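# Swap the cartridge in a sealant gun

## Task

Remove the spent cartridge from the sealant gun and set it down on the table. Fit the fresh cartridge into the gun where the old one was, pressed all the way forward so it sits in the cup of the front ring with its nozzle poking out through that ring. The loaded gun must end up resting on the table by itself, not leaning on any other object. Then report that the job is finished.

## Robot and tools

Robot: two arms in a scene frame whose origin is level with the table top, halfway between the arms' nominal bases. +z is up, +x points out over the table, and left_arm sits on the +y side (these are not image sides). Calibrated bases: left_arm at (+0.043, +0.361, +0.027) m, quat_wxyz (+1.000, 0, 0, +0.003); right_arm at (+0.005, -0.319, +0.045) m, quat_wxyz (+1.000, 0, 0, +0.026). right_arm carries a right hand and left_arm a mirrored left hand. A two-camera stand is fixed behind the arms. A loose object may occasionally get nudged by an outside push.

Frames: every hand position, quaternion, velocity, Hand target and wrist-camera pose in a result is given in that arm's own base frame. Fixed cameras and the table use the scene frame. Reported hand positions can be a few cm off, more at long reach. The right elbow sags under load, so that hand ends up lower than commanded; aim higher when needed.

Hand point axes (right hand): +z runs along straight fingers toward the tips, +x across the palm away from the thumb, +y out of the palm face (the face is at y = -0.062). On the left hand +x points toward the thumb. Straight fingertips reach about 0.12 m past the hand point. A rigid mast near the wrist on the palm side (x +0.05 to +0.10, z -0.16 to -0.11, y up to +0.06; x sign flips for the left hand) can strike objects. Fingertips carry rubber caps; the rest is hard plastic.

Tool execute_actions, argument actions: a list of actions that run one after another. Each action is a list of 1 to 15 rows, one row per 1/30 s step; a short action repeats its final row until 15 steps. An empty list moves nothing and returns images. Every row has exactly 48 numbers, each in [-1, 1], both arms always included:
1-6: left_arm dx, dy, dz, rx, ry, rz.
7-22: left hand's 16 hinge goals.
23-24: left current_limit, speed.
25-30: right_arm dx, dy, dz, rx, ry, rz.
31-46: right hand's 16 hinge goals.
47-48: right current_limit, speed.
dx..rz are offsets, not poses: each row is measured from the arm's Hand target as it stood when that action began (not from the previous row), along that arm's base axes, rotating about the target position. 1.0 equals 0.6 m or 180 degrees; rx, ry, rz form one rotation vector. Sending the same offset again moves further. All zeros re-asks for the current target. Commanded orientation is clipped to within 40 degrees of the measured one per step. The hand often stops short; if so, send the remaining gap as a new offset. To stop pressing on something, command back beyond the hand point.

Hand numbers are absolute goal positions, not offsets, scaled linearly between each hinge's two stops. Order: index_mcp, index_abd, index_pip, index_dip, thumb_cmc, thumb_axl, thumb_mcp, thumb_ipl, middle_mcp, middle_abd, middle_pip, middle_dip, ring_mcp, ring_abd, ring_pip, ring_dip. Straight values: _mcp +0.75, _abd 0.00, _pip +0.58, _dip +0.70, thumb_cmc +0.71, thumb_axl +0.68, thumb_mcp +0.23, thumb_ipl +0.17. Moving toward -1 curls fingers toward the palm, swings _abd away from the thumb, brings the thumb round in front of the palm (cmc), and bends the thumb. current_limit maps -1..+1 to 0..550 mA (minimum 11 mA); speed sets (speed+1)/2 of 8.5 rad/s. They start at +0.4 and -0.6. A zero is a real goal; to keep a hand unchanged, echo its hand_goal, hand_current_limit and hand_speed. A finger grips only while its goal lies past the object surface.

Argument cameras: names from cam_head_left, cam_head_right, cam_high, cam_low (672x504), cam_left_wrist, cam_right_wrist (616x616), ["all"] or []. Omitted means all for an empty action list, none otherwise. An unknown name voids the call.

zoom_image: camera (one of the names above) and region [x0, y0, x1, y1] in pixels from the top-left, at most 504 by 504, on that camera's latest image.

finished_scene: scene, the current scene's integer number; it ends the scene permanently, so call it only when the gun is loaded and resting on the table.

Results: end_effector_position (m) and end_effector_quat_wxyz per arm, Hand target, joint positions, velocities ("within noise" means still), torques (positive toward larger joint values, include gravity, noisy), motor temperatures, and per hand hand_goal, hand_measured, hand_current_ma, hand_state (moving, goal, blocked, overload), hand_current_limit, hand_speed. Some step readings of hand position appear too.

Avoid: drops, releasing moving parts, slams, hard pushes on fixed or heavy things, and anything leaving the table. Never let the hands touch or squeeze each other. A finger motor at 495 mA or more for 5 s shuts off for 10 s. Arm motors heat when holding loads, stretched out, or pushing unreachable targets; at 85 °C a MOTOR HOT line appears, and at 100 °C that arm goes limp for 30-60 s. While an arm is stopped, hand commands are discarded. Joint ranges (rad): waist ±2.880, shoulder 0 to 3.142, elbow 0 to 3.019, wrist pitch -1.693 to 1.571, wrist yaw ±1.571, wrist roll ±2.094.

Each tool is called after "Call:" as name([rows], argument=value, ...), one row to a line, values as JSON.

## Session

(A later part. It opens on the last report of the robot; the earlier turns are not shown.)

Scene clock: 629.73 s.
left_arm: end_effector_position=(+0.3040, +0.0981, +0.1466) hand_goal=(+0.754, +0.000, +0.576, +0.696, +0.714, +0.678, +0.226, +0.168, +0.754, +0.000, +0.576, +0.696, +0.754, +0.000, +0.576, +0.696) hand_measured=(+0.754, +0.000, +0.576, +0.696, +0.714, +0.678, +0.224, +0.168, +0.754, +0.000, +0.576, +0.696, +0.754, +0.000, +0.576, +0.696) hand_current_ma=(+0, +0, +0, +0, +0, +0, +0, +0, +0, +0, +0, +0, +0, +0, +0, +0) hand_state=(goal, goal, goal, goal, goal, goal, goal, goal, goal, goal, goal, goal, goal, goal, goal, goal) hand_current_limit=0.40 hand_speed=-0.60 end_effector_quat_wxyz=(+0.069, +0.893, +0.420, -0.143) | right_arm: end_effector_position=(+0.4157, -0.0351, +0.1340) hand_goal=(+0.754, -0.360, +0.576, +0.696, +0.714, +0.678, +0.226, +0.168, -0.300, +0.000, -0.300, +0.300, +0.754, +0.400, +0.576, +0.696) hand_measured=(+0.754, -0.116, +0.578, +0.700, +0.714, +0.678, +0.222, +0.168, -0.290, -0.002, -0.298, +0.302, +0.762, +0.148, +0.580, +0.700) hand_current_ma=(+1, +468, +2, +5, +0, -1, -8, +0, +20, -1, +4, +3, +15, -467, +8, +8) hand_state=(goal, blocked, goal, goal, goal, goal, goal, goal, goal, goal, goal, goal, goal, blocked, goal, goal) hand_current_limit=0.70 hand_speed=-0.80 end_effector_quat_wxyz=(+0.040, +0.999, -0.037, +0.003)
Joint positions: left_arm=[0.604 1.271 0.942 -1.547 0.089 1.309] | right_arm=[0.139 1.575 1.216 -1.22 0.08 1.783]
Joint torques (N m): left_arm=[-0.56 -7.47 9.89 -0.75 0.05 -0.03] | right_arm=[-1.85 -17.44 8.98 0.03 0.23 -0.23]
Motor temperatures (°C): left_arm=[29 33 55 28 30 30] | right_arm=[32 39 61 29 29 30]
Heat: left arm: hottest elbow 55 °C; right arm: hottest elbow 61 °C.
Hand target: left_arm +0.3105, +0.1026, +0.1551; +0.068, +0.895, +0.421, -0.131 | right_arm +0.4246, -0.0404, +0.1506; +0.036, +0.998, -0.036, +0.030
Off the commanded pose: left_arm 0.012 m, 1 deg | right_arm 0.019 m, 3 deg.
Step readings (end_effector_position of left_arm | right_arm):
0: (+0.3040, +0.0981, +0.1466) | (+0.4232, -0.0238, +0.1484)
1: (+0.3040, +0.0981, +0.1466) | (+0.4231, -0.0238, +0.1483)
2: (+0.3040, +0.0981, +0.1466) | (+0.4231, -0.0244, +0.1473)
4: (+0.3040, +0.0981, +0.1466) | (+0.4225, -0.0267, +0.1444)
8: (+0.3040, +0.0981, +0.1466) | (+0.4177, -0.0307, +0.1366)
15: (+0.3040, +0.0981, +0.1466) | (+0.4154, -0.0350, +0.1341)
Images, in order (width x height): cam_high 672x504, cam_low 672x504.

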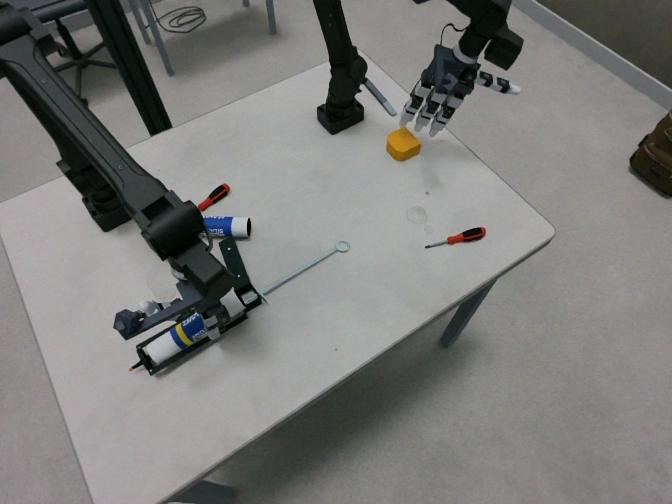

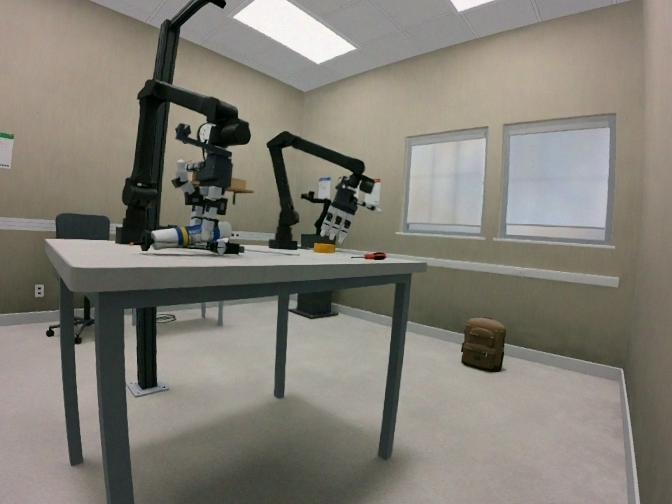

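Call:
execute_actions([
  [[0,0,0,0,0,0,0.754,0,0.576,0.696,0.714,0.678,0.226,0.168,0.754,0,0.576,0.696,0.754,0,0.576,0.696,0.4,-0.6,-0.002,-0.024,-0.001,0,0,0,0.754,-0.36,0.576,0.696,0.714,0.678,0.226,0.168,-0.3,0,-0.3,0.3,0.754,0.4,0.576,0.696,0.7,-0.8]],
], cameras=["cam_low","cam_high"])

Call:
zoom_image(camera="cam_low", region=[130, 200, 230, 270])

Call:
zoom_image(camera="cam_high", region=[120, 260, 270, 390])

Scene clock: 640.10 s.
left_arm: end_effector_position=(+0.3040, +0.0981, +0.1466) hand_goal=(+0.754, +0.000, +0.576, +0.696, +0.714, +0.678, +0.226, +0.168, +0.754, +0.000, +0.576, +0.696, +0.754, +0.000, +0.576, +0.696) hand_measured=(+0.754, +0.000, +0.576, +0.696, +0.714, +0.678, +0.224, +0.168, +0.754, +0.000, +0.576, +0.696, +0.754, +0.000, +0.576, +0.696) hand_current_ma=(+0, +0, +0, +0, +0, +0, +0, +0, +0, +0, +0, +0, +0, +0, +0, +0) hand_state=(goal, goal, goal, goal, goal, goal, goal, goal, goal, goal, goal, goal, goal, goal, goal, goal) hand_current_limit=0.40 hand_speed=-0.60 end_effector_quat_wxyz=(+0.069, +0.893, +0.420, -0.143) | right_arm: end_effector_position=(+0.4157, -0.0501, +0.1338) hand_goal=(+0.754, -0.360, +0.576, +0.696, +0.714, +0.678, +0.226, +0.168, -0.300, +0.000, -0.300, +0.300, +0.754, +0.400, +0.576, +0.696) hand_measured=(+0.756, -0.116, +0.578, +0.700, +0.714, +0.678, +0.222, +0.168, -0.290, -0.002, -0.298, +0.302, +0.762, +0.148, +0.580, +0.700) hand_current_ma=(+4, +468, +2, +5, +0, -1, -8, +0, +20, -1, +4, +3, +15, -467, +8, +8) hand_state=(goal, blocked, goal, goal, goal, goal, goal, goal, goal, goal, goal, goal, goal, blocked, goal, goal) hand_current_limit=0.70 hand_speed=-0.80 end_effector_quat_wxyz=(+0.039, +0.999, -0.037, +0.003)
Joint positions: left_arm=[0.604 1.271 0.942 -1.547 0.089 1.309] | right_arm=[0.105 1.57 1.209 -1.215 0.078 1.751]
Joint torques (N m): left_arm=[-0.62 -7.65 9.91 -0.73 0.05 -0.05] | right_arm=[-1.67 -17.03 8.76 0.03 0.19 -0.28]
Motor temperatures (°C): left_arm=[29 33 55 28 30 30] | right_arm=[32 38 60 29 29 30]
Heat: left arm: hottest elbow 55 °C; right arm: hottest elbow 60 °C.
Hand target: left_arm +0.3105, +0.1026, +0.1551; +0.068, +0.895, +0.421, -0.131 | right_arm +0.4234, -0.0547, +0.1499; +0.036, +0.998, -0.036, +0.030
Off the commanded pose: left_arm 0.012 m, 1 deg | right_arm 0.019 m, 3 deg.
Step readings (end_effector_position of left_arm | right_arm):
0: (+0.3040, +0.0981, +0.1466) | (+0.4158, -0.0351, +0.1340)
1: (+0.3040, +0.0981, +0.1466) | (+0.4158, -0.0351, +0.1340)
2: (+0.3040, +0.0981, +0.1466) | (+0.4159, -0.0356, +0.1340)
4: (+0.3040, +0.0981, +0.1466) | (+0.4163, -0.0373, +0.1338)
8: (+0.3040, +0.0981, +0.1466) | (+0.4157, -0.0447, +0.1337)
15: (+0.3040, +0.0981, +0.1466) | (+0.4155, -0.0501, +0.1338)
Images, in order (width x height): cam_high 672x504, cam_low 672x504.

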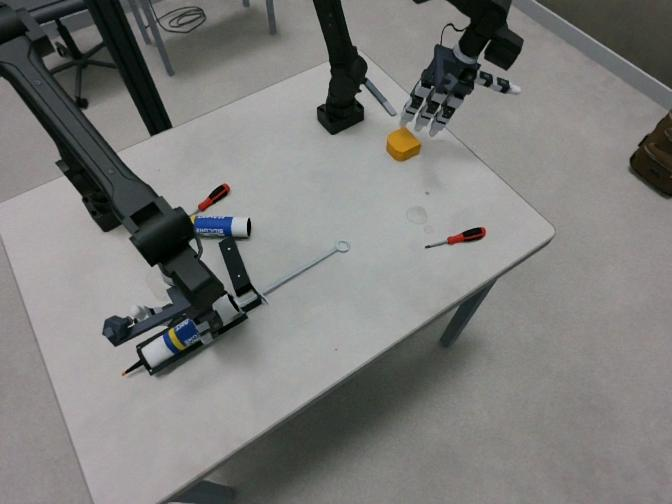

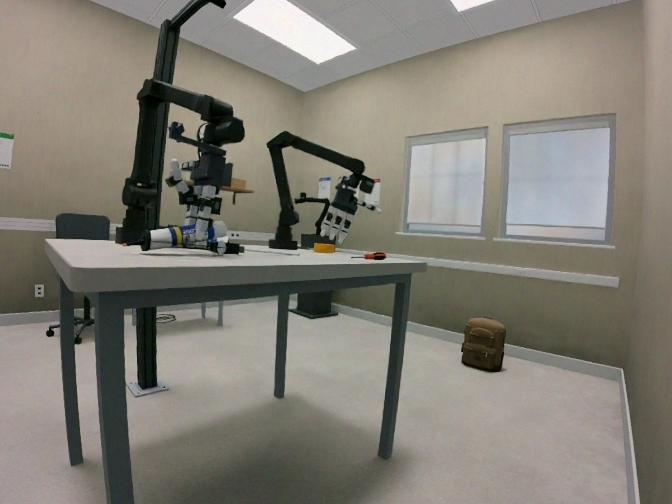

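Scaled by 5.040 from the camera's 672x504 image, which has a finer 960x720 frame.

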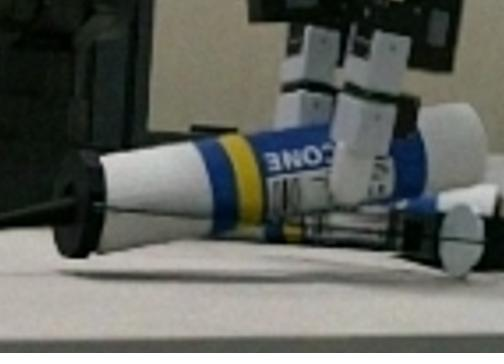

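Scaled by 3.360 from the camera's 672x504 image, which has a finer 960x720 frame.

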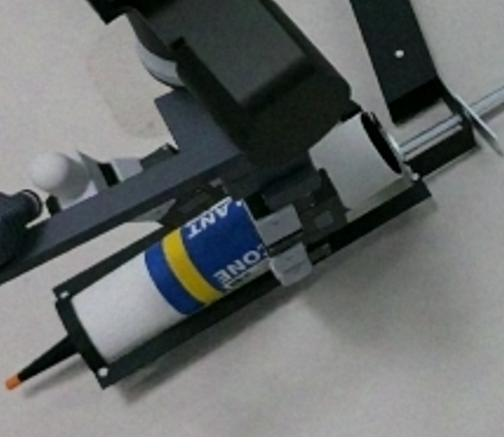

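Call:
execute_actions([
  [[0,0,0,0,0,0,0.754,0,0.576,0.696,0.714,0.678,0.226,0.168,0.754,0,0.576,0.696,0.754,0,0.576,0.696,0.4,-0.6,0,-0.014,-0.001,0,0,0,0.754,-0.36,0.576,0.696,0.714,0.678,0.226,0.168,-0.3,0,-0.3,0.3,0.754,0.4,0.576,0.696,0.7,-0.8]],
], cameras=["cam_low","cam_high"])

Call:
zoom_image(camera="cam_low", region=[130, 200, 230, 270])

Call:
zoom_image(camera="cam_high", region=[120, 260, 270, 390])

Scene clock: 648.30 s.
left_arm: end_effector_position=(+0.3040, +0.0981, +0.1466) hand_goal=(+0.754, +0.000, +0.576, +0.696, +0.714, +0.678, +0.226, +0.168, +0.754, +0.000, +0.576, +0.696, +0.754, +0.000, +0.576, +0.696) hand_measured=(+0.754, +0.000, +0.576, +0.696, +0.714, +0.678, +0.224, +0.168, +0.754, +0.000, +0.576, +0.696, +0.754, +0.000, +0.576, +0.696) hand_current_ma=(+0, +0, +0, +0, +0, +0, +0, +0, +0, +0, +0, +0, +0, +0, +0, +0) hand_state=(goal, goal, goal, goal, goal, goal, goal, goal, goal, goal, goal, goal, goal, goal, goal, goal) hand_current_limit=0.40 hand_speed=-0.60 end_effector_quat_wxyz=(+0.069, +0.893, +0.420, -0.143) | right_arm: end_effector_position=(+0.4163, -0.0547, +0.1329) hand_goal=(+0.754, -0.360, +0.576, +0.696, +0.714, +0.678, +0.226, +0.168, -0.300, +0.000, -0.300, +0.300, +0.754, +0.400, +0.576, +0.696) hand_measured=(+0.760, -0.116, +0.578, +0.700, +0.714, +0.678, +0.222, +0.168, -0.290, -0.002, -0.298, +0.302, +0.762, +0.148, +0.580, +0.700) hand_current_ma=(+11, +468, +3, +5, +0, -1, -8, +0, +20, -1, +4, +3, +19, -467, +8, +8) hand_state=(goal, blocked, goal, goal, goal, goal, goal, goal, goal, goal, goal, goal, goal, blocked, goal, goal) hand_current_limit=0.70 hand_speed=-0.80 end_effector_quat_wxyz=(+0.037, +0.999, -0.034, +0.003)
Joint positions: left_arm=[0.604 1.271 0.942 -1.547 0.089 1.309] | right_arm=[0.094 1.569 1.206 -1.211 0.075 1.733]
Joint torques (N m): left_arm=[-0.5 -7.41 9.88 -0.7 0.05 -0.03] | right_arm=[-2.26 -16.97 8.69 0.06 0.3 -0.22]
Motor temperatures (°C): left_arm=[29 33 55 28 30 30] | right_arm=[32 38 60 29 29 30]
Heat: left arm: hottest elbow 55 °C; right arm: hottest elbow 60 °C.
Hand target: left_arm +0.3105, +0.1026, +0.1551; +0.068, +0.895, +0.421, -0.131 | right_arm +0.4234, -0.0631, +0.1492; +0.036, +0.998, -0.036, +0.030
Off the commanded pose: left_arm 0.012 m, 1 deg | right_arm 0.020 m, 3 deg.
Step readings (end_effector_position of left_arm | right_arm):
0: (+0.3040, +0.0981, +0.1466) | (+0.4158, -0.0501, +0.1338)
1: (+0.3040, +0.0981, +0.1466) | (+0.4158, -0.0501, +0.1338)
2: (+0.3040, +0.0981, +0.1466) | (+0.4158, -0.0507, +0.1338)
4: (+0.3040, +0.0981, +0.1466) | (+0.4160, -0.0527, +0.1338)
8: (+0.3040, +0.0981, +0.1466) | (+0.4160, -0.0541, +0.1331)
15: (+0.3040, +0.0981, +0.1466) | (+0.4163, -0.0547, +0.1329)
Images, in order (width x height): cam_high 672x504, cam_low 672x504.

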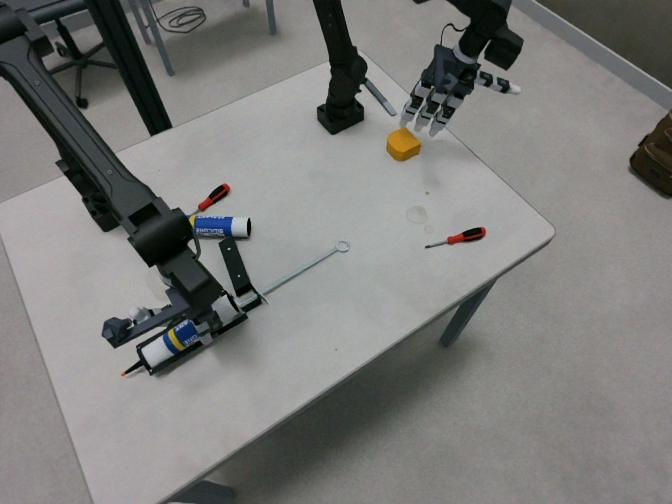

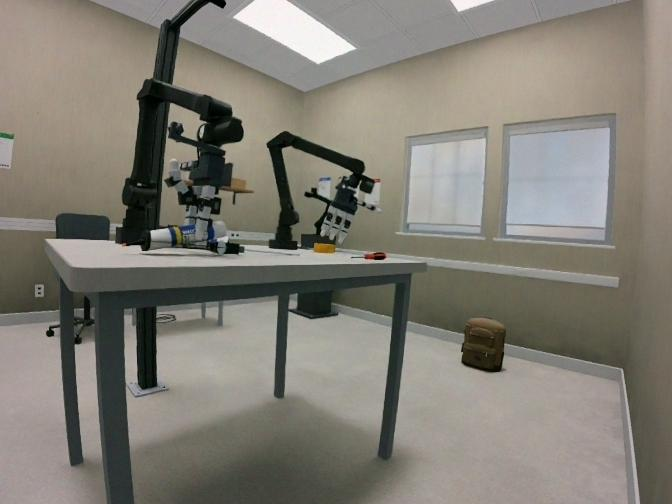

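Scaled by 5.040 from the camera's 672x504 image, which has a finer 960x720 frame.

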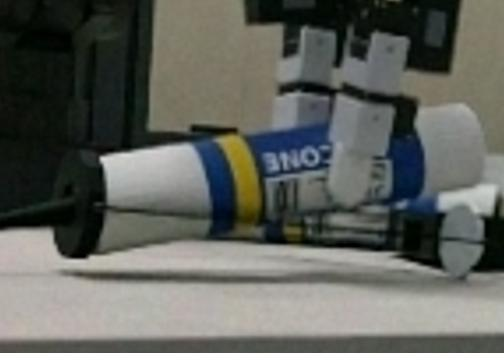

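Scaled by 3.360 from the camera's 672x504 image, which has a finer 960x720 frame.

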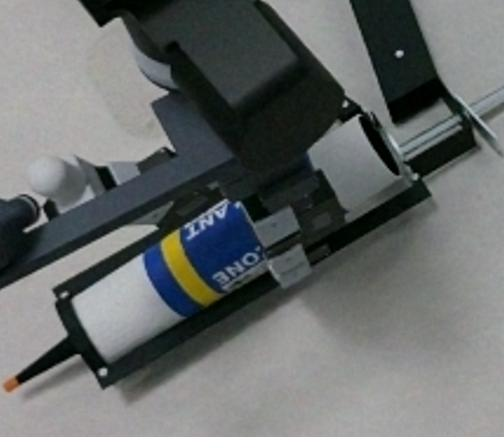

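Call:
execute_actions([
  [[0,0,0,0,0,0,0.754,0,0.576,0.696,0.714,0.678,0.226,0.168,0.754,0,0.576,0.696,0.754,0,0.576,0.696,0.4,-0.6,0,-0.01,-0.016,0,0,0,0.754,-0.36,0.576,0.696,0.714,0.678,0.226,0.168,-0.3,0,-0.3,0.3,0.754,0.4,0.576,0.696,0.7,-0.8]],
], cameras=["cam_low","cam_high"])

Call:
zoom_image(camera="cam_low", region=[130, 200, 230, 270])

Call:
zoom_image(camera="cam_high", region=[120, 260, 270, 390])

Scene clock: 660.70 s.
left_arm: end_effector_position=(+0.3040, +0.0981, +0.1466) hand_goal=(+0.754, +0.000, +0.576, +0.696, +0.714, +0.678, +0.226, +0.168, +0.754, +0.000, +0.576, +0.696, +0.754, +0.000, +0.576, +0.696) hand_measured=(+0.754, +0.000, +0.576, +0.696, +0.714, +0.678, +0.224, +0.168, +0.754, +0.000, +0.576, +0.696, +0.754, +0.000, +0.576, +0.696) hand_current_ma=(+0, +0, +0, +0, +0, +0, +0, +0, +0, +0, +0, +0, +0, +0, +0, +0) hand_state=(goal, goal, goal, goal, goal, goal, goal, goal, goal, goal, goal, goal, goal, goal, goal, goal) hand_current_limit=0.40 hand_speed=-0.60 end_effector_quat_wxyz=(+0.069, +0.893, +0.420, -0.143) | right_arm: end_effector_position=(+0.4154, -0.0591, +0.1260) hand_goal=(+0.754, -0.360, +0.576, +0.696, +0.714, +0.678, +0.226, +0.168, -0.300, +0.000, -0.300, +0.300, +0.754, +0.400, +0.576, +0.696) hand_measured=(+0.766, -0.116, +0.582, +0.700, +0.714, +0.678, +0.222, +0.168, -0.290, -0.002, -0.298, +0.302, +0.766, +0.148, +0.582, +0.700) hand_current_ma=(+29, +467, +11, +5, +0, -1, -8, +0, +20, -1, +4, +3, +28, -467, +11, +8) hand_state=(goal, blocked, goal, goal, goal, goal, goal, goal, goal, goal, goal, goal, goal, blocked, goal, goal) hand_current_limit=0.70 hand_speed=-0.80 end_effector_quat_wxyz=(+0.035, +0.999, -0.033, +0.006)
Joint positions: left_arm=[0.604 1.271 0.942 -1.547 0.089 1.309] | right_arm=[0.083 1.568 1.188 -1.187 0.071 1.72]
Joint torques (N m): left_arm=[-0.38 -7.41 9.88 -0.69 0.05 -0.04] | right_arm=[-2.55 -16.67 8.7 0.14 0.39 -0.25]
Motor temperatures (°C): left_arm=[29 33 55 28 30 30] | right_arm=[32 39 60 29 29 30]
Heat: left arm: hottest elbow 55 °C; right arm: hottest elbow 60 °C.
Hand target: left_arm +0.3105, +0.1026, +0.1551; +0.068, +0.895, +0.421, -0.131 | right_arm +0.4234, -0.0690, +0.1398; +0.036, +0.998, -0.036, +0.030
Off the commanded pose: left_arm 0.012 m, 1 deg | right_arm 0.019 m, 3 deg.
Step readings (end_effector_position of left_arm | right_arm):
0: (+0.3040, +0.0981, +0.1466) | (+0.4163, -0.0547, +0.1329)
1: (+0.3040, +0.0981, +0.1466) | (+0.4163, -0.0547, +0.1329)
2: (+0.3040, +0.0981, +0.1466) | (+0.4164, -0.0549, +0.1324)
4: (+0.3040, +0.0981, +0.1466) | (+0.4166, -0.0557, +0.1307)
8: (+0.3040, +0.0981, +0.1466) | (+0.4158, -0.0578, +0.1271)
15: (+0.3040, +0.0981, +0.1466) | (+0.4153, -0.0591, +0.1260)
Images, in order (width x height): cam_high 672x504, cam_low 672x504.

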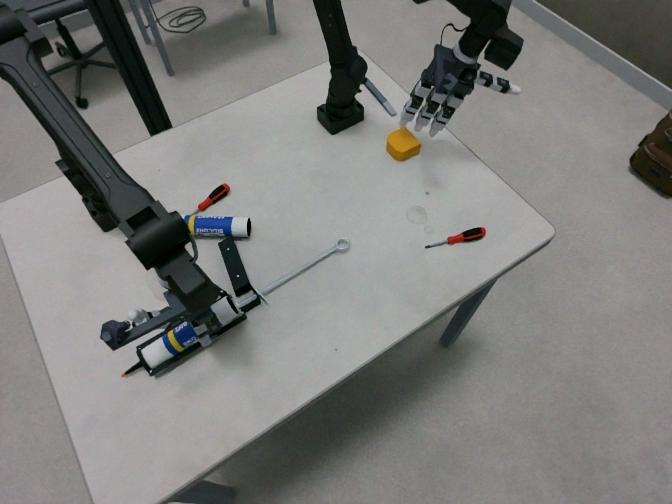

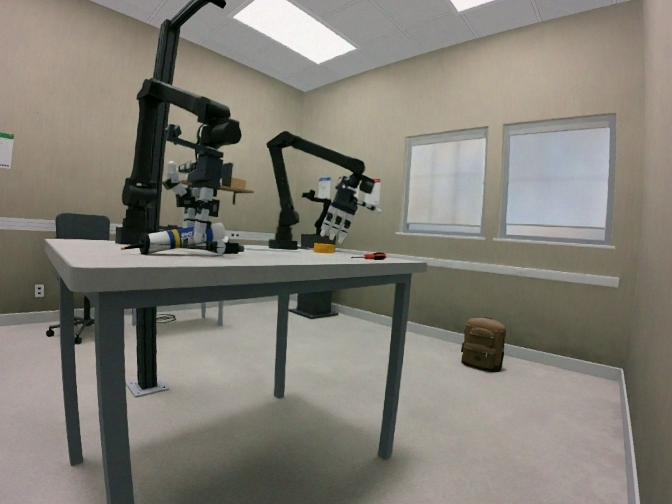

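Scaled by 5.040 from the camera's 672x504 image, which has a finer 960x720 frame.

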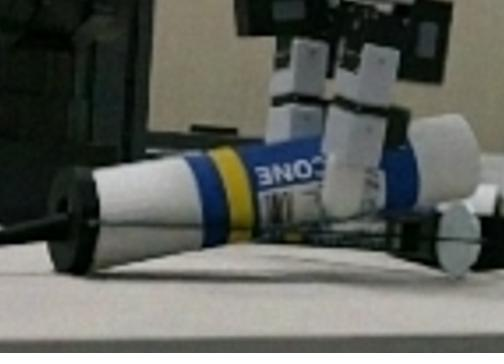

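Scaled by 3.360 from the camera's 672x504 image, which has a finer 960x720 frame.

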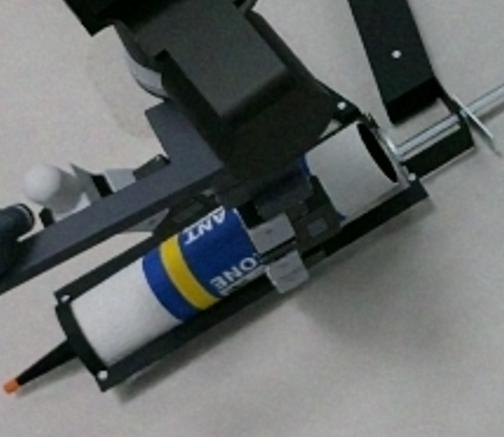

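Call:
execute_actions([
  [[0,0,0,0,0,0,0.754,0,0.576,0.696,0.714,0.678,0.226,0.168,0.754,0,0.576,0.696,0.754,0,0.576,0.696,0.4,-0.6,0.002,-0.012,-0.014,0,0,0,0.754,-0.36,0.576,0.696,0.714,0.678,0.226,0.168,-0.3,0,-0.3,0.3,0.754,0.4,0.576,0.696,0.7,-0.8]],
], cameras=["cam_low","cam_high"])

Call:
zoom_image(camera="cam_low", region=[130, 200, 230, 270])

Call:
zoom_image(camera="cam_high", region=[120, 260, 270, 390])

Scene clock: 667.00 s.
left_arm: end_effector_position=(+0.3040, +0.0981, +0.1466) hand_goal=(+0.754, +0.000, +0.576, +0.696, +0.714, +0.678, +0.226, +0.168, +0.754, +0.000, +0.576, +0.696, +0.754, +0.000, +0.576, +0.696) hand_measured=(+0.754, +0.000, +0.576, +0.696, +0.714, +0.678, +0.224, +0.168, +0.754, +0.000, +0.576, +0.696, +0.754, +0.000, +0.576, +0.696) hand_current_ma=(+0, +0, +0, +0, +0, +0, +0, +0, +0, +0, +0, +0, +0, +0, +0, +0) hand_state=(goal, goal, goal, goal, goal, goal, goal, goal, goal, goal, goal, goal, goal, goal, goal, goal) hand_current_limit=0.40 hand_speed=-0.60 end_effector_quat_wxyz=(+0.069, +0.893, +0.420, -0.143) | right_arm: end_effector_position=(+0.4160, -0.0657, +0.1212) hand_goal=(+0.754, -0.360, +0.576, +0.696, +0.714, +0.678, +0.226, +0.168, -0.300, +0.000, -0.300, +0.300, +0.754, +0.400, +0.576, +0.696) hand_measured=(+0.770, -0.116, +0.584, +0.700, +0.714, +0.678, +0.222, +0.168, -0.290, -0.002, -0.298, +0.302, +0.766, +0.148, +0.582, +0.700) hand_current_ma=(+39, +468, +14, +5, +0, -1, -8, +0, +20, -1, +4, +3, +31, -467, +11, +8) hand_state=(goal, blocked, goal, goal, goal, goal, goal, goal, goal, goal, goal, goal, goal, blocked, goal, goal) hand_current_limit=0.70 hand_speed=-0.80 end_effector_quat_wxyz=(+0.033, +0.999, -0.033, +0.009)
Joint positions: left_arm=[0.604 1.271 0.942 -1.547 0.089 1.309] | right_arm=[0.067 1.568 1.175 -1.166 0.068 1.703]
Joint torques (N m): left_arm=[-0.44 -7.47 9.87 -0.76 0.04 -0.02] | right_arm=[-2.61 -15.44 8.68 0.27 0.47 -0.22]
Motor temperatures (°C): left_arm=[29 33 55 28 30 30] | right_arm=[32 39 59 29 29 30]
Heat: left arm: hottest elbow 55 °C; right arm: hottest elbow 59 °C.
Hand target: left_arm +0.3105, +0.1026, +0.1551; +0.068, +0.895, +0.421, -0.131 | right_arm +0.4247, -0.0762, +0.1314; +0.036, +0.998, -0.035, +0.030
Off the commanded pose: left_arm 0.012 m, 1 deg | right_arm 0.017 m, 2 deg.
Step readings (end_effector_position of left_arm | right_arm):
0: (+0.3040, +0.0981, +0.1466) | (+0.4154, -0.0591, +0.1260)
1: (+0.3040, +0.0981, +0.1466) | (+0.4155, -0.0593, +0.1260)
2: (+0.3040, +0.0981, +0.1466) | (+0.4155, -0.0595, +0.1256)
4: (+0.3040, +0.0981, +0.1466) | (+0.4160, -0.0602, +0.1242)
8: (+0.3040, +0.0981, +0.1466) | (+0.4157, -0.0630, +0.1217)
15: (+0.3040, +0.0981, +0.1466) | (+0.4159, -0.0657, +0.1212)
Images, in order (width x height): cam_high 672x504, cam_low 672x504.

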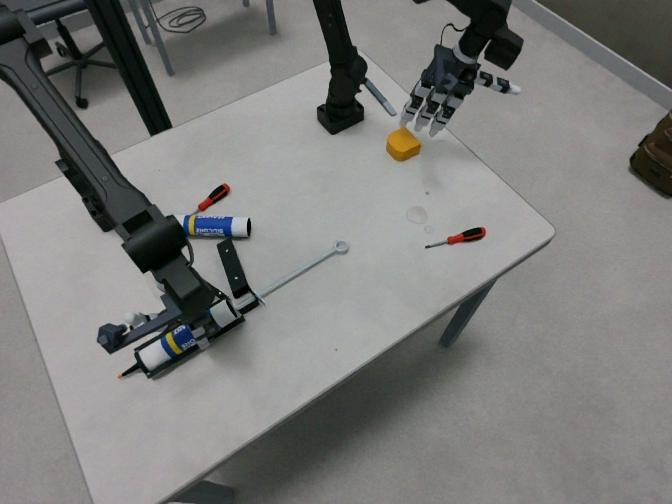

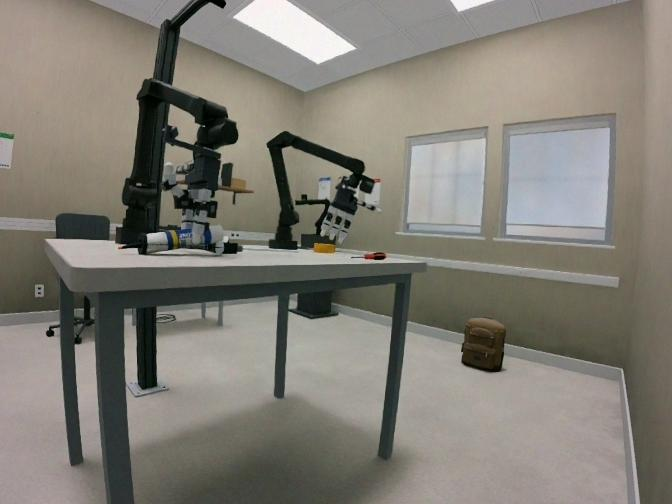

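Scaled by 5.040 from the camera's 672x504 image, which has a finer 960x720 frame.

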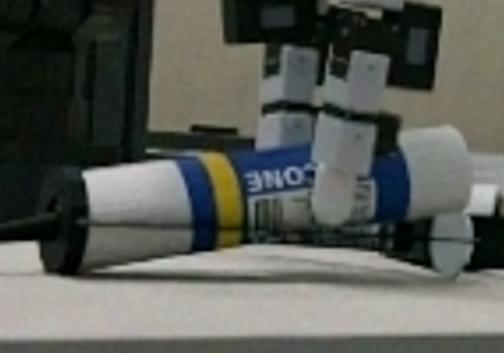

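Scaled by 3.360 from the camera's 672x504 image, which has a finer 960x720 frame.

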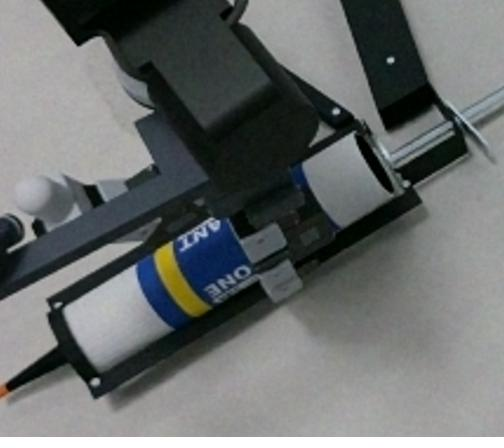

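Call:
execute_actions([
  [[0,0,0,0,0,0,0.754,0,0.576,0.696,0.714,0.678,0.226,0.168,0.754,0,0.576,0.696,0.754,0,0.576,0.696,0.4,-0.6,0,0,-0.006,0,0,0,0.754,-0.17,0.576,0.696,0.714,0.678,0.226,0.168,-0.3,0,-0.3,0.3,0.754,0.2,0.576,0.696,0.5,-0.9]],
  [[0,0,0,0,0,0,0.754,0,0.576,0.696,0.714,0.678,0.226,0.168,0.754,0,0.576,0.696,0.754,0,0.576,0.696,0.4,-0.6,0,0,0,0,0,0,0.754,-0.1,0.576,0.696,0.714,0.678,0.226,0.168,-0.3,0,-0.3,0.3,0.754,0.13,0.576,0.696,0.5,-0.9]],
  [[0,0,0,0,0,0,0.754,0,0.576,0.696,0.714,0.678,0.226,0.168,0.754,0,0.576,0.696,0.754,0,0.576,0.696,0.4,-0.6,0,0,0,0,0,0,0.754,-0.02,0.576,0.696,0.714,0.678,0.226,0.168,-0.3,0,-0.3,0.3,0.754,0.04,0.576,0.696,0.5,-0.9]],
], cameras=["cam_low","cam_high","cam_head_left"])

Call:
zoom_image(camera="cam_low", region=[130, 200, 230, 270])

Call:
zoom_image(camera="cam_high", region=[120, 260, 270, 390])

Scene clock: 680.13 s.
left_arm: end_effector_position=(+0.3040, +0.0981, +0.1466) hand_goal=(+0.754, +0.000, +0.576, +0.696, +0.714, +0.678, +0.226, +0.168, +0.754, +0.000, +0.576, +0.696, +0.754, +0.000, +0.576, +0.696) hand_measured=(+0.754, +0.000, +0.576, +0.696, +0.714, +0.678, +0.224, +0.168, +0.754, +0.000, +0.576, +0.696, +0.754, +0.000, +0.576, +0.696) hand_current_ma=(+0, +0, +0, +0, +0, +0, +0, +0, +0, +0, +0, +0, +0, +0, +0, +0) hand_state=(goal, goal, goal, goal, goal, goal, goal, goal, goal, goal, goal, goal, goal, goal, goal, goal) hand_current_limit=0.40 hand_speed=-0.60 end_effector_quat_wxyz=(+0.069, +0.893, +0.420, -0.143) | right_arm: end_effector_position=(+0.4167, -0.0698, +0.1205) hand_goal=(+0.754, -0.020, +0.576, +0.696, +0.714, +0.678, +0.226, +0.168, -0.300, +0.000, -0.300, +0.300, +0.754, +0.040, +0.576, +0.696) hand_measured=(+0.756, -0.022, +0.578, +0.700, +0.714, +0.678, +0.222, +0.168, -0.290, -0.002, -0.298, +0.302, +0.756, +0.042, +0.578, +0.698) hand_current_ma=(+3, -4, +3, +5, +0, -1, -8, +0, +20, -1, +4, +3, +3, +3, +3, +5) hand_state=(goal, goal, goal, goal, goal, goal, goal, goal, goal, goal, goal, goal, goal, goal, goal, goal) hand_current_limit=0.50 hand_speed=-0.90 end_effector_quat_wxyz=(+0.036, +0.999, -0.035, +0.014)
Joint positions: left_arm=[0.604 1.271 0.942 -1.547 0.089 1.309] | right_arm=[0.06 1.566 1.17 -1.154 0.075 1.701]
Joint torques (N m): left_arm=[-0.56 -7.41 9.92 -0.72 0.05 -0.04] | right_arm=[-1.96 -14.8 8.7 0.2 0.21 -0.24]
Motor temperatures (°C): left_arm=[29 33 55 28 30 30] | right_arm=[32 40 58 29 29 30]
Heat: left arm: hottest elbow 55 °C; right arm: hottest elbow 58 °C.
Hand target: left_arm +0.3105, +0.1026, +0.1551; +0.068, +0.895, +0.421, -0.131 | right_arm +0.4247, -0.0763, +0.1277; +0.036, +0.998, -0.036, +0.030
Off the commanded pose: left_arm 0.012 m, 1 deg | right_arm 0.013 m, 2 deg.
Step readings (end_effector_position of left_arm | right_arm):
0: (+0.3040, +0.0981, +0.1466) | (+0.4160, -0.0657, +0.1212)
1: (+0.3040, +0.0981, +0.1466) | (+0.4160, -0.0657, +0.1212)
2: (+0.3040, +0.0981, +0.1466) | (+0.4161, -0.0657, +0.1211)
4: (+0.3040, +0.0981, +0.1466) | (+0.4162, -0.0657, +0.1206)
8: (+0.3040, +0.0981, +0.1466) | (+0.4160, -0.0658, +0.1193)
15: (+0.3040, +0.0981, +0.1466) | (+0.4160, -0.0658, +0.1191)
16: (+0.3040, +0.0981, +0.1466) | (+0.4160, -0.0658, +0.1191)
17: (+0.3040, +0.0981, +0.1466) | (+0.4160, -0.0658, +0.1191)
19: (+0.3040, +0.0981, +0.1466) | (+0.4160, -0.0661, +0.1191)
23: (+0.3040, +0.0981, +0.1466) | (+0.4160, -0.0677, +0.1195)
30: (+0.3040, +0.0981, +0.1466) | (+0.4166, -0.0697, +0.1205)
31: (+0.3040, +0.0981, +0.1466) | (+0.4166, -0.0697, +0.1205)
32: (+0.3040, +0.0981, +0.1466) | (+0.4166, -0.0697, +0.1205)
34: (+0.3040, +0.0981, +0.1466) | (+0.4167, -0.0698, +0.1205)
38: (+0.3040, +0.0981, +0.1466) | (+0.4167, -0.0698, +0.1205)
45: (+0.3040, +0.0981, +0.1466) | (+0.4167, -0.0698, +0.1205)
Images, in order (width x height): cam_head_left 672x504, cam_high 672x504, cam_low 672x504.

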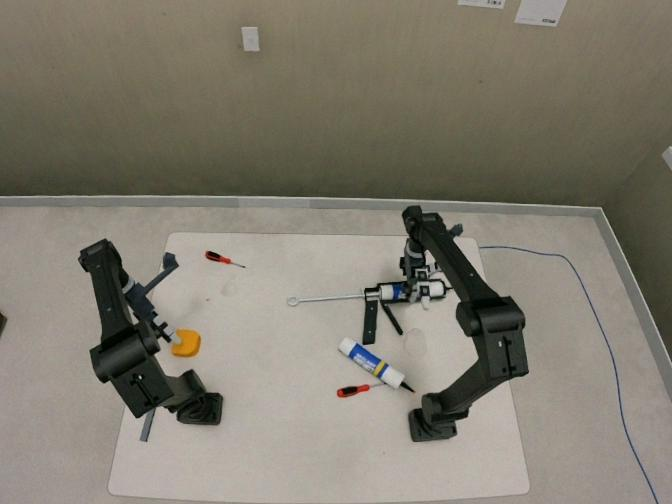

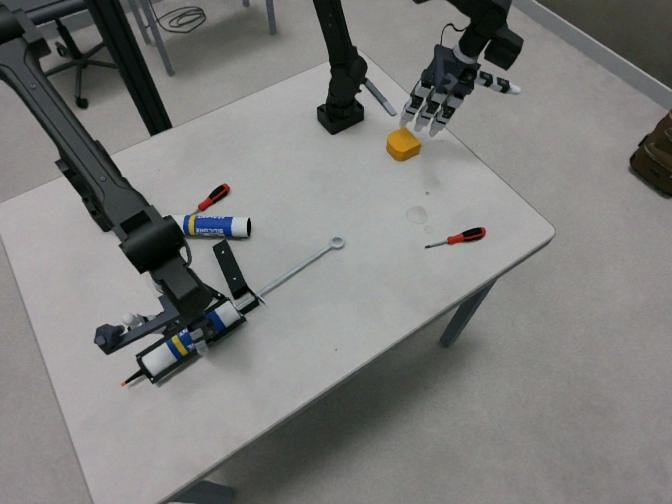

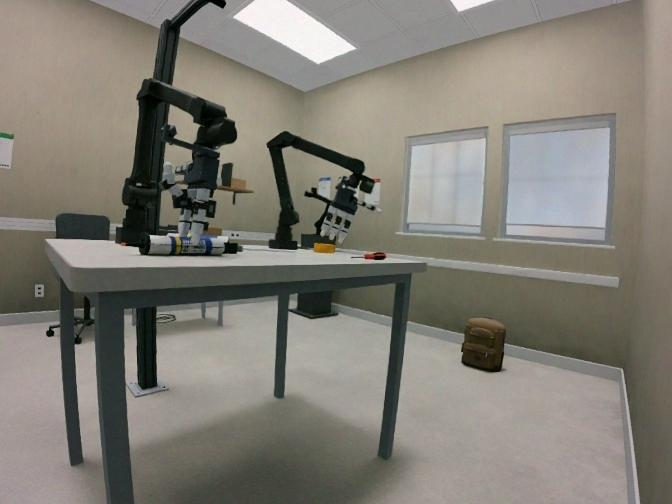

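Scaled by 5.040 from the camera's 672x504 image, which has a finer 960x720 frame.

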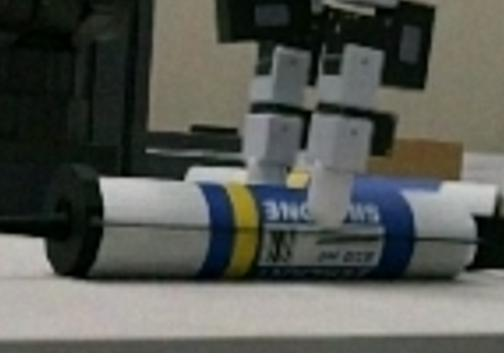

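Scaled by 3.360 from the camera's 672x504 image, which has a finer 960x720 frame.

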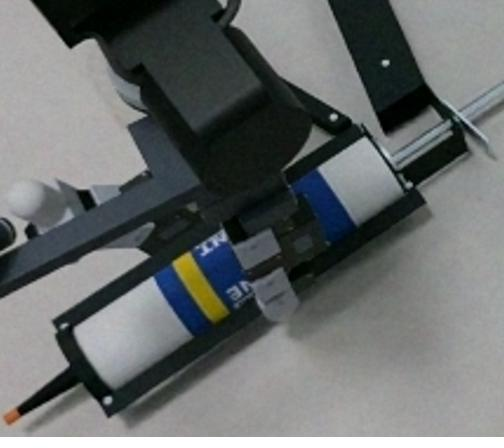

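Call:
execute_actions([
  [[0,0,0,0,0,0,0.754,0,0.576,0.696,0.714,0.678,0.226,0.168,0.754,0,0.576,0.696,0.754,0,0.576,0.696,0.4,-0.6,0,0,0.004,0,0,0,0.754,-0.2,0.576,0.696,0.714,0.678,0.226,0.168,-0.3,0,-0.3,0.3,0.754,0.22,0.576,0.696,0.1,-0.85]],
  [[0,0,0,0,0,0,0.754,0,0.576,0.696,0.714,0.678,0.226,0.168,0.754,0,0.576,0.696,0.754,0,0.576,0.696,0.4,-0.6,0,-0.015,0,0,0,0,0.754,-0.23,0.576,0.696,0.714,0.678,0.226,0.168,-0.3,0,-0.3,0.3,0.754,0.25,0.576,0.696,0.1,-0.85]],
  [[0,0,0,0,0,0,0.754,0,0.576,0.696,0.714,0.678,0.226,0.168,0.754,0,0.576,0.696,0.754,0,0.576,0.696,0.4,-0.6,0,-0.018,0,0,0,0,0.754,-0.23,0.576,0.696,0.714,0.678,0.226,0.168,-0.3,0,-0.3,0.3,0.754,0.25,0.576,0.696,0.1,-0.85]],
], cameras=["cam_low","cam_high"])

Call:
zoom_image(camera="cam_high", region=[120, 260, 270, 390])

Call:
zoom_image(camera="cam_low", region=[130, 200, 230, 270])

Scene clock: 693.73 s.
left_arm: end_effector_position=(+0.3040, +0.0981, +0.1466) hand_goal=(+0.754, +0.000, +0.576, +0.696, +0.714, +0.678, +0.226, +0.168, +0.754, +0.000, +0.576, +0.696, +0.754, +0.000, +0.576, +0.696) hand_measured=(+0.754, +0.000, +0.576, +0.696, +0.714, +0.678, +0.224, +0.168, +0.754, +0.000, +0.576, +0.696, +0.754, +0.000, +0.576, +0.696) hand_current_ma=(+0, +0, +0, +0, +0, +0, +0, +0, +0, +0, +0, +0, +0, +0, +0, +0) hand_state=(goal, goal, goal, goal, goal, goal, goal, goal, goal, goal, goal, goal, goal, goal, goal, goal) hand_current_limit=0.40 hand_speed=-0.60 end_effector_quat_wxyz=(+0.069, +0.893, +0.420, -0.143) | right_arm: end_effector_position=(+0.4174, -0.0845, +0.1236) hand_goal=(+0.754, -0.230, +0.576, +0.696, +0.714, +0.678, +0.226, +0.168, -0.300, +0.000, -0.300, +0.300, +0.754, +0.250, +0.576, +0.696) hand_measured=(+0.772, -0.170, +0.586, +0.702, +0.714, +0.678, +0.222, +0.168, -0.290, -0.002, -0.298, +0.302, +0.770, +0.220, +0.584, +0.700) hand_current_ma=(+45, +167, +19, +10, +0, -1, -8, +0, +20, -1, +4, +3, +43, -72, +18, +8) hand_state=(goal, blocked, goal, goal, goal, goal, goal, goal, goal, goal, goal, goal, goal, blocked, goal, goal) hand_current_limit=0.10 hand_speed=-0.85 end_effector_quat_wxyz=(+0.031, +0.999, -0.032, +0.017)
Joint positions: left_arm=[0.604 1.271 0.942 -1.547 0.089 1.309] | right_arm=[0.023 1.556 1.17 -1.154 0.065 1.658]
Joint torques (N m): left_arm=[-0.56 -7.36 9.88 -0.69 0.05 -0.04] | right_arm=[-2.67 -14.39 8.9 0.12 0.5 -0.26]
Motor temperatures (°C): left_arm=[29 33 55 28 30 30] | right_arm=[32 39 57 29 29 30]
Heat: left arm: hottest elbow 55 °C; right arm: hottest elbow 57 °C.
Hand target: left_arm +0.3105, +0.1026, +0.1551; +0.068, +0.895, +0.421, -0.131 | right_arm +0.4247, -0.0961, +0.1302; +0.036, +0.998, -0.035, +0.030
Off the commanded pose: left_arm 0.012 m, 1 deg | right_arm 0.015 m, 2 deg.
Step readings (end_effector_position of left_arm | right_arm):
0: (+0.3040, +0.0981, +0.1466) | (+0.4167, -0.0698, +0.1205)
1: (+0.3040, +0.0981, +0.1466) | (+0.4167, -0.0698, +0.1205)
2: (+0.3040, +0.0981, +0.1466) | (+0.4167, -0.0698, +0.1205)
4: (+0.3040, +0.0981, +0.1466) | (+0.4167, -0.0698, +0.1205)
8: (+0.3040, +0.0981, +0.1466) | (+0.4167, -0.0698, +0.1208)
15: (+0.3040, +0.0981, +0.1466) | (+0.4167, -0.0698, +0.1217)
16: (+0.3040, +0.0981, +0.1466) | (+0.4167, -0.0698, +0.1217)
17: (+0.3040, +0.0981, +0.1466) | (+0.4168, -0.0701, +0.1217)
19: (+0.3040, +0.0981, +0.1466) | (+0.4170, -0.0708, +0.1216)
23: (+0.3040, +0.0981, +0.1466) | (+0.4171, -0.0731, +0.1214)
30: (+0.3040, +0.0981, +0.1466) | (+0.4174, -0.0738, +0.1214)
31: (+0.3040, +0.0981, +0.1466) | (+0.4174, -0.0738, +0.1214)
32: (+0.3040, +0.0981, +0.1466) | (+0.4175, -0.0741, +0.1214)
34: (+0.3040, +0.0981, +0.1466) | (+0.4176, -0.0755, +0.1214)
38: (+0.3040, +0.0981, +0.1466) | (+0.4175, -0.0803, +0.1223)
45: (+0.3040, +0.0981, +0.1466) | (+0.4173, -0.0845, +0.1236)
Images, in order (width x height): cam_high 672x504, cam_low 672x504.

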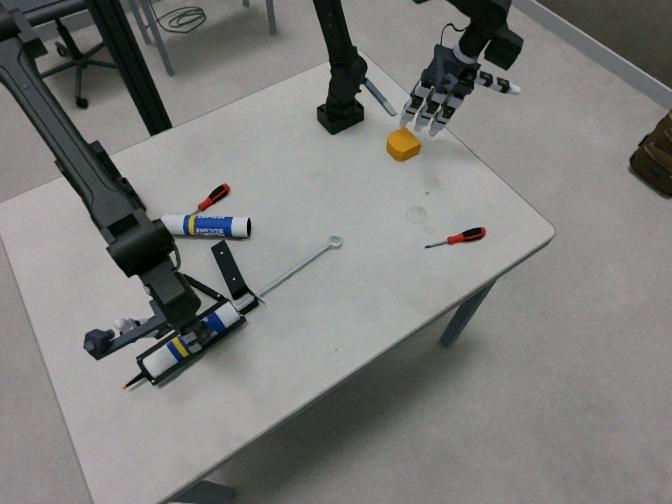

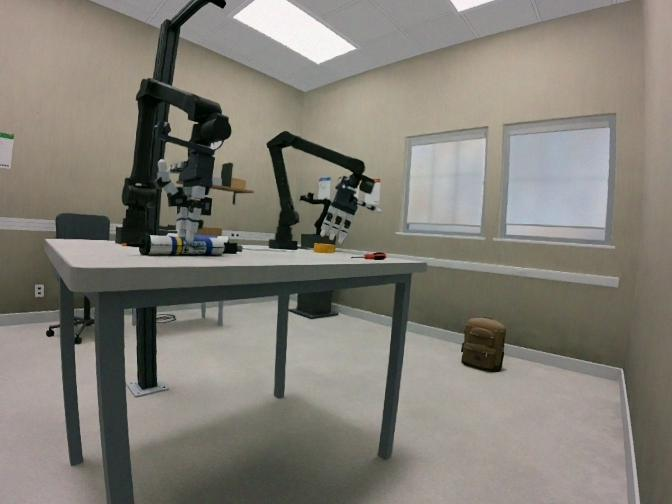

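Scaled by 3.360 from the camera's 672x504 image, which has a finer 960x720 frame.

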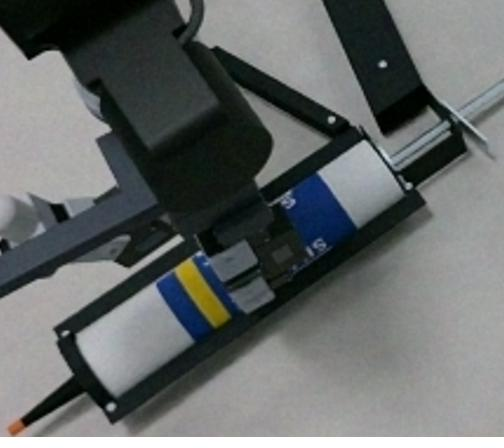

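Scaled by 5.040 from the camera's 672x504 image, which has a finer 960x720 frame.

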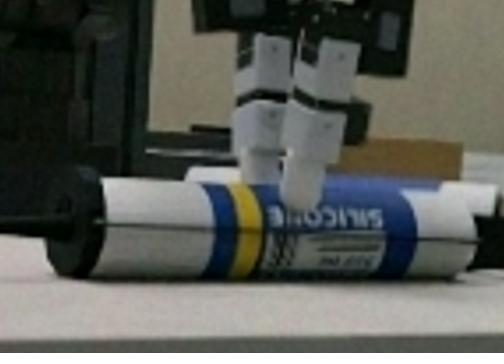

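Call:
execute_actions([
  [[0,0,0,0,0,0,0.754,0,0.576,0.696,0.714,0.678,0.226,0.168,0.754,0,0.576,0.696,0.754,0,0.576,0.696,0.4,-0.6,0,0.01,0,0,0,0,0.754,0.07,0.576,0.696,0.714,0.678,0.226,0.168,-0.3,0,-0.3,0.3,0.754,-0.05,0.576,0.696,0.3,-0.8]],
  [[0,0,0,0,0,0,0.754,0,0.576,0.696,0.714,0.678,0.226,0.168,0.754,0,0.576,0.696,0.754,0,0.576,0.696,0.4,-0.6,0,0,0.08,0,0,0,0.754,0.07,0.576,0.696,0.714,0.678,0.226,0.168,-0.3,0,-0.3,0.3,0.754,-0.05,0.576,0.696,0.3,-0.8]],
  [[0,0,0,0,0,0,0.754,0,0.576,0.696,0.714,0.678,0.226,0.168,0.754,0,0.576,0.696,0.754,0,0.576,0.696,0.4,-0.6,0,-0.02,0.1,0,0,0,0.754,0.07,0.576,0.696,0.714,0.678,0.226,0.168,-0.3,0,-0.3,0.3,0.754,-0.05,0.576,0.696,0.3,-0.8]],
], cameras=["cam_low","cam_high","cam_head_left","cam_head_right"])

Call:
zoom_image(camera="cam_high", region=[120, 260, 270, 390])

Call:
zoom_image(camera="cam_head_left", region=[350, 250, 470, 350])

Call:
zoom_image(camera="cam_low", region=[110, 200, 250, 270])

Scene clock: 723.27 s.
left_arm: end_effector_position=(+0.3040, +0.0981, +0.1466) hand_goal=(+0.754, +0.000, +0.576, +0.696, +0.714, +0.678, +0.226, +0.168, +0.754, +0.000, +0.576, +0.696, +0.754, +0.000, +0.576, +0.696) hand_measured=(+0.754, +0.000, +0.576, +0.696, +0.714, +0.678, +0.224, +0.168, +0.754, +0.000, +0.576, +0.696, +0.754, +0.000, +0.576, +0.696) hand_current_ma=(+0, +0, +0, +0, +0, +0, +0, +0, +0, +0, +0, +0, +0, +0, +0, +0) hand_state=(goal, goal, goal, goal, goal, goal, goal, goal, goal, goal, goal, goal, goal, goal, goal, goal) hand_current_limit=0.40 hand_speed=-0.60 end_effector_quat_wxyz=(+0.069, +0.893, +0.420, -0.143) | right_arm: end_effector_position=(+0.4151, -0.0962, +0.2280) hand_goal=(+0.754, +0.070, +0.576, +0.696, +0.714, +0.678, +0.226, +0.168, -0.300, +0.000, -0.300, +0.300, +0.754, -0.050, +0.576, +0.696) hand_measured=(+0.756, +0.068, +0.578, +0.700, +0.714, +0.678, +0.222, +0.168, -0.290, -0.002, -0.298, +0.302, +0.756, -0.048, +0.578, +0.698) hand_current_ma=(+3, -3, +3, +5, +0, -1, -8, +0, +20, -1, +4, +3, +3, +3, +3, +5) hand_state=(goal, goal, goal, goal, goal, goal, goal, goal, goal, goal, goal, goal, goal, goal, goal, goal) hand_current_limit=0.30 hand_speed=-0.80 end_effector_quat_wxyz=(+0.036, +0.998, -0.037, +0.023)
Joint positions: left_arm=[0.604 1.271 0.942 -1.547 0.089 1.309] | right_arm=[0 1.477 1.362 -1.412 0.075 1.643]
Joint torques (N m): left_arm=[-0.67 -7.36 9.89 -0.7 0.05 -0.03] | right_arm=[-1.9 -12.04 11.69 -0.62 0.11 -0.25]
Motor temperatures (°C): left_arm=[29 33 55 28 30 30] | right_arm=[32 37 56 29 29 30]
Heat: left arm: hottest elbow 55 °C; right arm: hottest elbow 56 °C.
Hand target: left_arm +0.3105, +0.1026, +0.1551; +0.068, +0.895, +0.421, -0.131 | right_arm +0.4247, -0.1021, +0.2382; +0.036, +0.998, -0.036, +0.030
Off the commanded pose: left_arm 0.012 m, 1 deg | right_arm 0.015 m, 1 deg.
Step readings (end_effector_position of left_arm | right_arm):
0: (+0.3040, +0.0981, +0.1466) | (+0.4175, -0.0845, +0.1236)
1: (+0.3040, +0.0981, +0.1466) | (+0.4175, -0.0845, +0.1236)
2: (+0.3040, +0.0981, +0.1466) | (+0.4175, -0.0845, +0.1236)
4: (+0.3040, +0.0981, +0.1466) | (+0.4175, -0.0854, +0.1241)
8: (+0.3040, +0.0981, +0.1466) | (+0.4175, -0.0859, +0.1244)
15: (+0.3040, +0.0981, +0.1466) | (+0.4175, -0.0859, +0.1244)
16: (+0.3040, +0.0981, +0.1466) | (+0.4175, -0.0859, +0.1244)
17: (+0.3040, +0.0981, +0.1466) | (+0.4165, -0.0860, +0.1248)
19: (+0.3040, +0.0981, +0.1466) | (+0.4125, -0.0860, +0.1289)
23: (+0.3040, +0.0981, +0.1466) | (+0.4088, -0.0862, +0.1447)
30: (+0.3040, +0.0981, +0.1466) | (+0.4153, -0.0860, +0.1660)
31: (+0.3040, +0.0981, +0.1466) | (+0.4155, -0.0860, +0.1668)
32: (+0.3040, +0.0981, +0.1466) | (+0.4139, -0.0864, +0.1690)
34: (+0.3040, +0.0981, +0.1466) | (+0.4095, -0.0874, +0.1772)
38: (+0.3040, +0.0981, +0.1466) | (+0.4117, -0.0920, +0.2030)
45: (+0.3040, +0.0981, +0.1466) | (+0.4163, -0.0959, +0.2277)
Images, in order (width x height): cam_head_left 672x504, cam_head_right 672x504, cam_high 672x504, cam_low 672x504.

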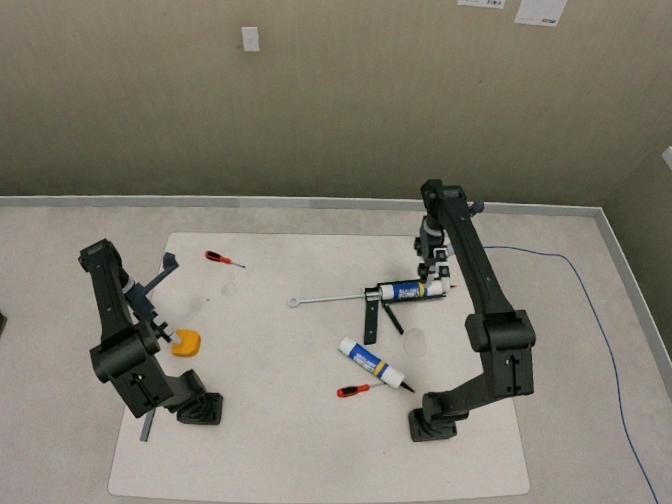

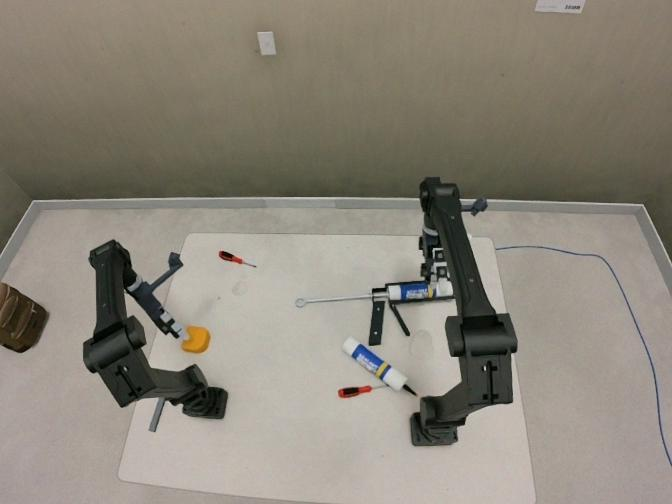

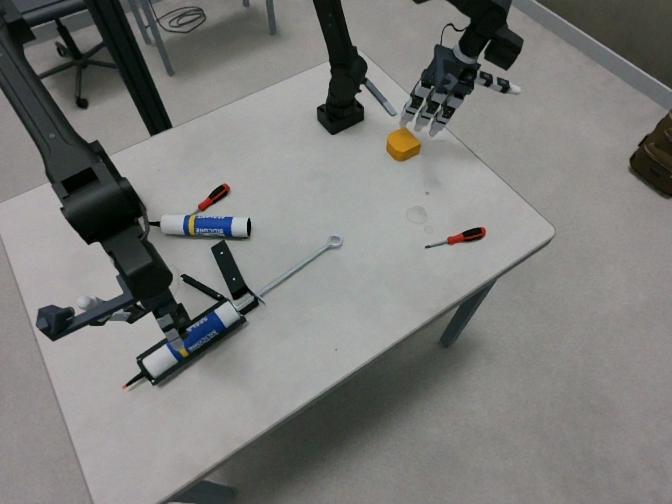

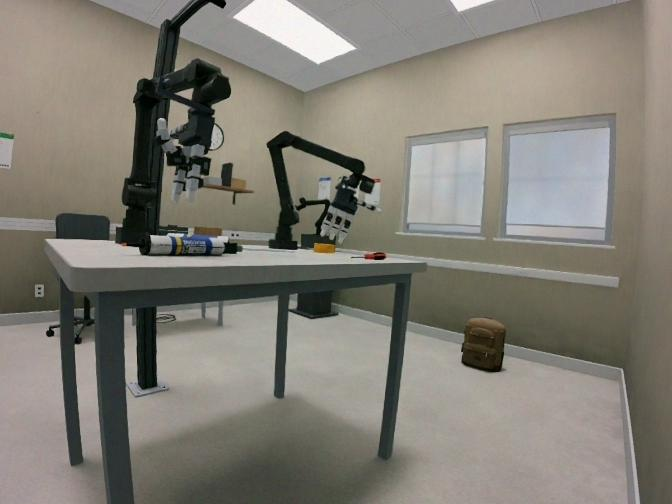

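Scaled by 3.360 from the camera's 672x504 image, which has a finer 960x720 frame.

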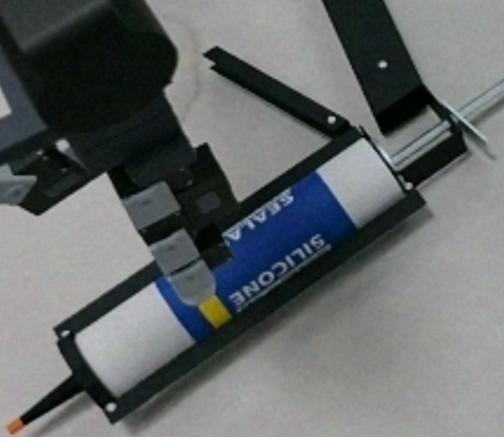

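Scaled by 4.200 from the camera's 672x504 image, which has a finer 960x720 frame.

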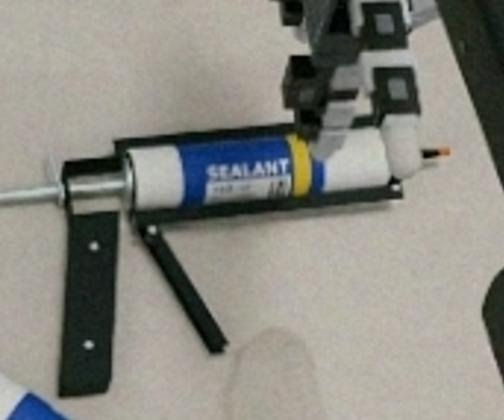

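Scaled by 3.600 from the camera's 672x504 image, which has a finer 960x720 frame.

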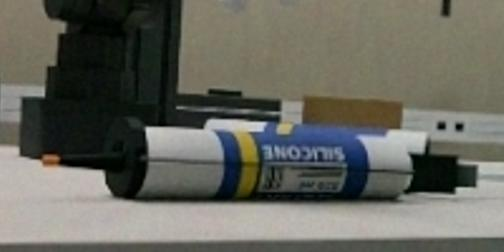

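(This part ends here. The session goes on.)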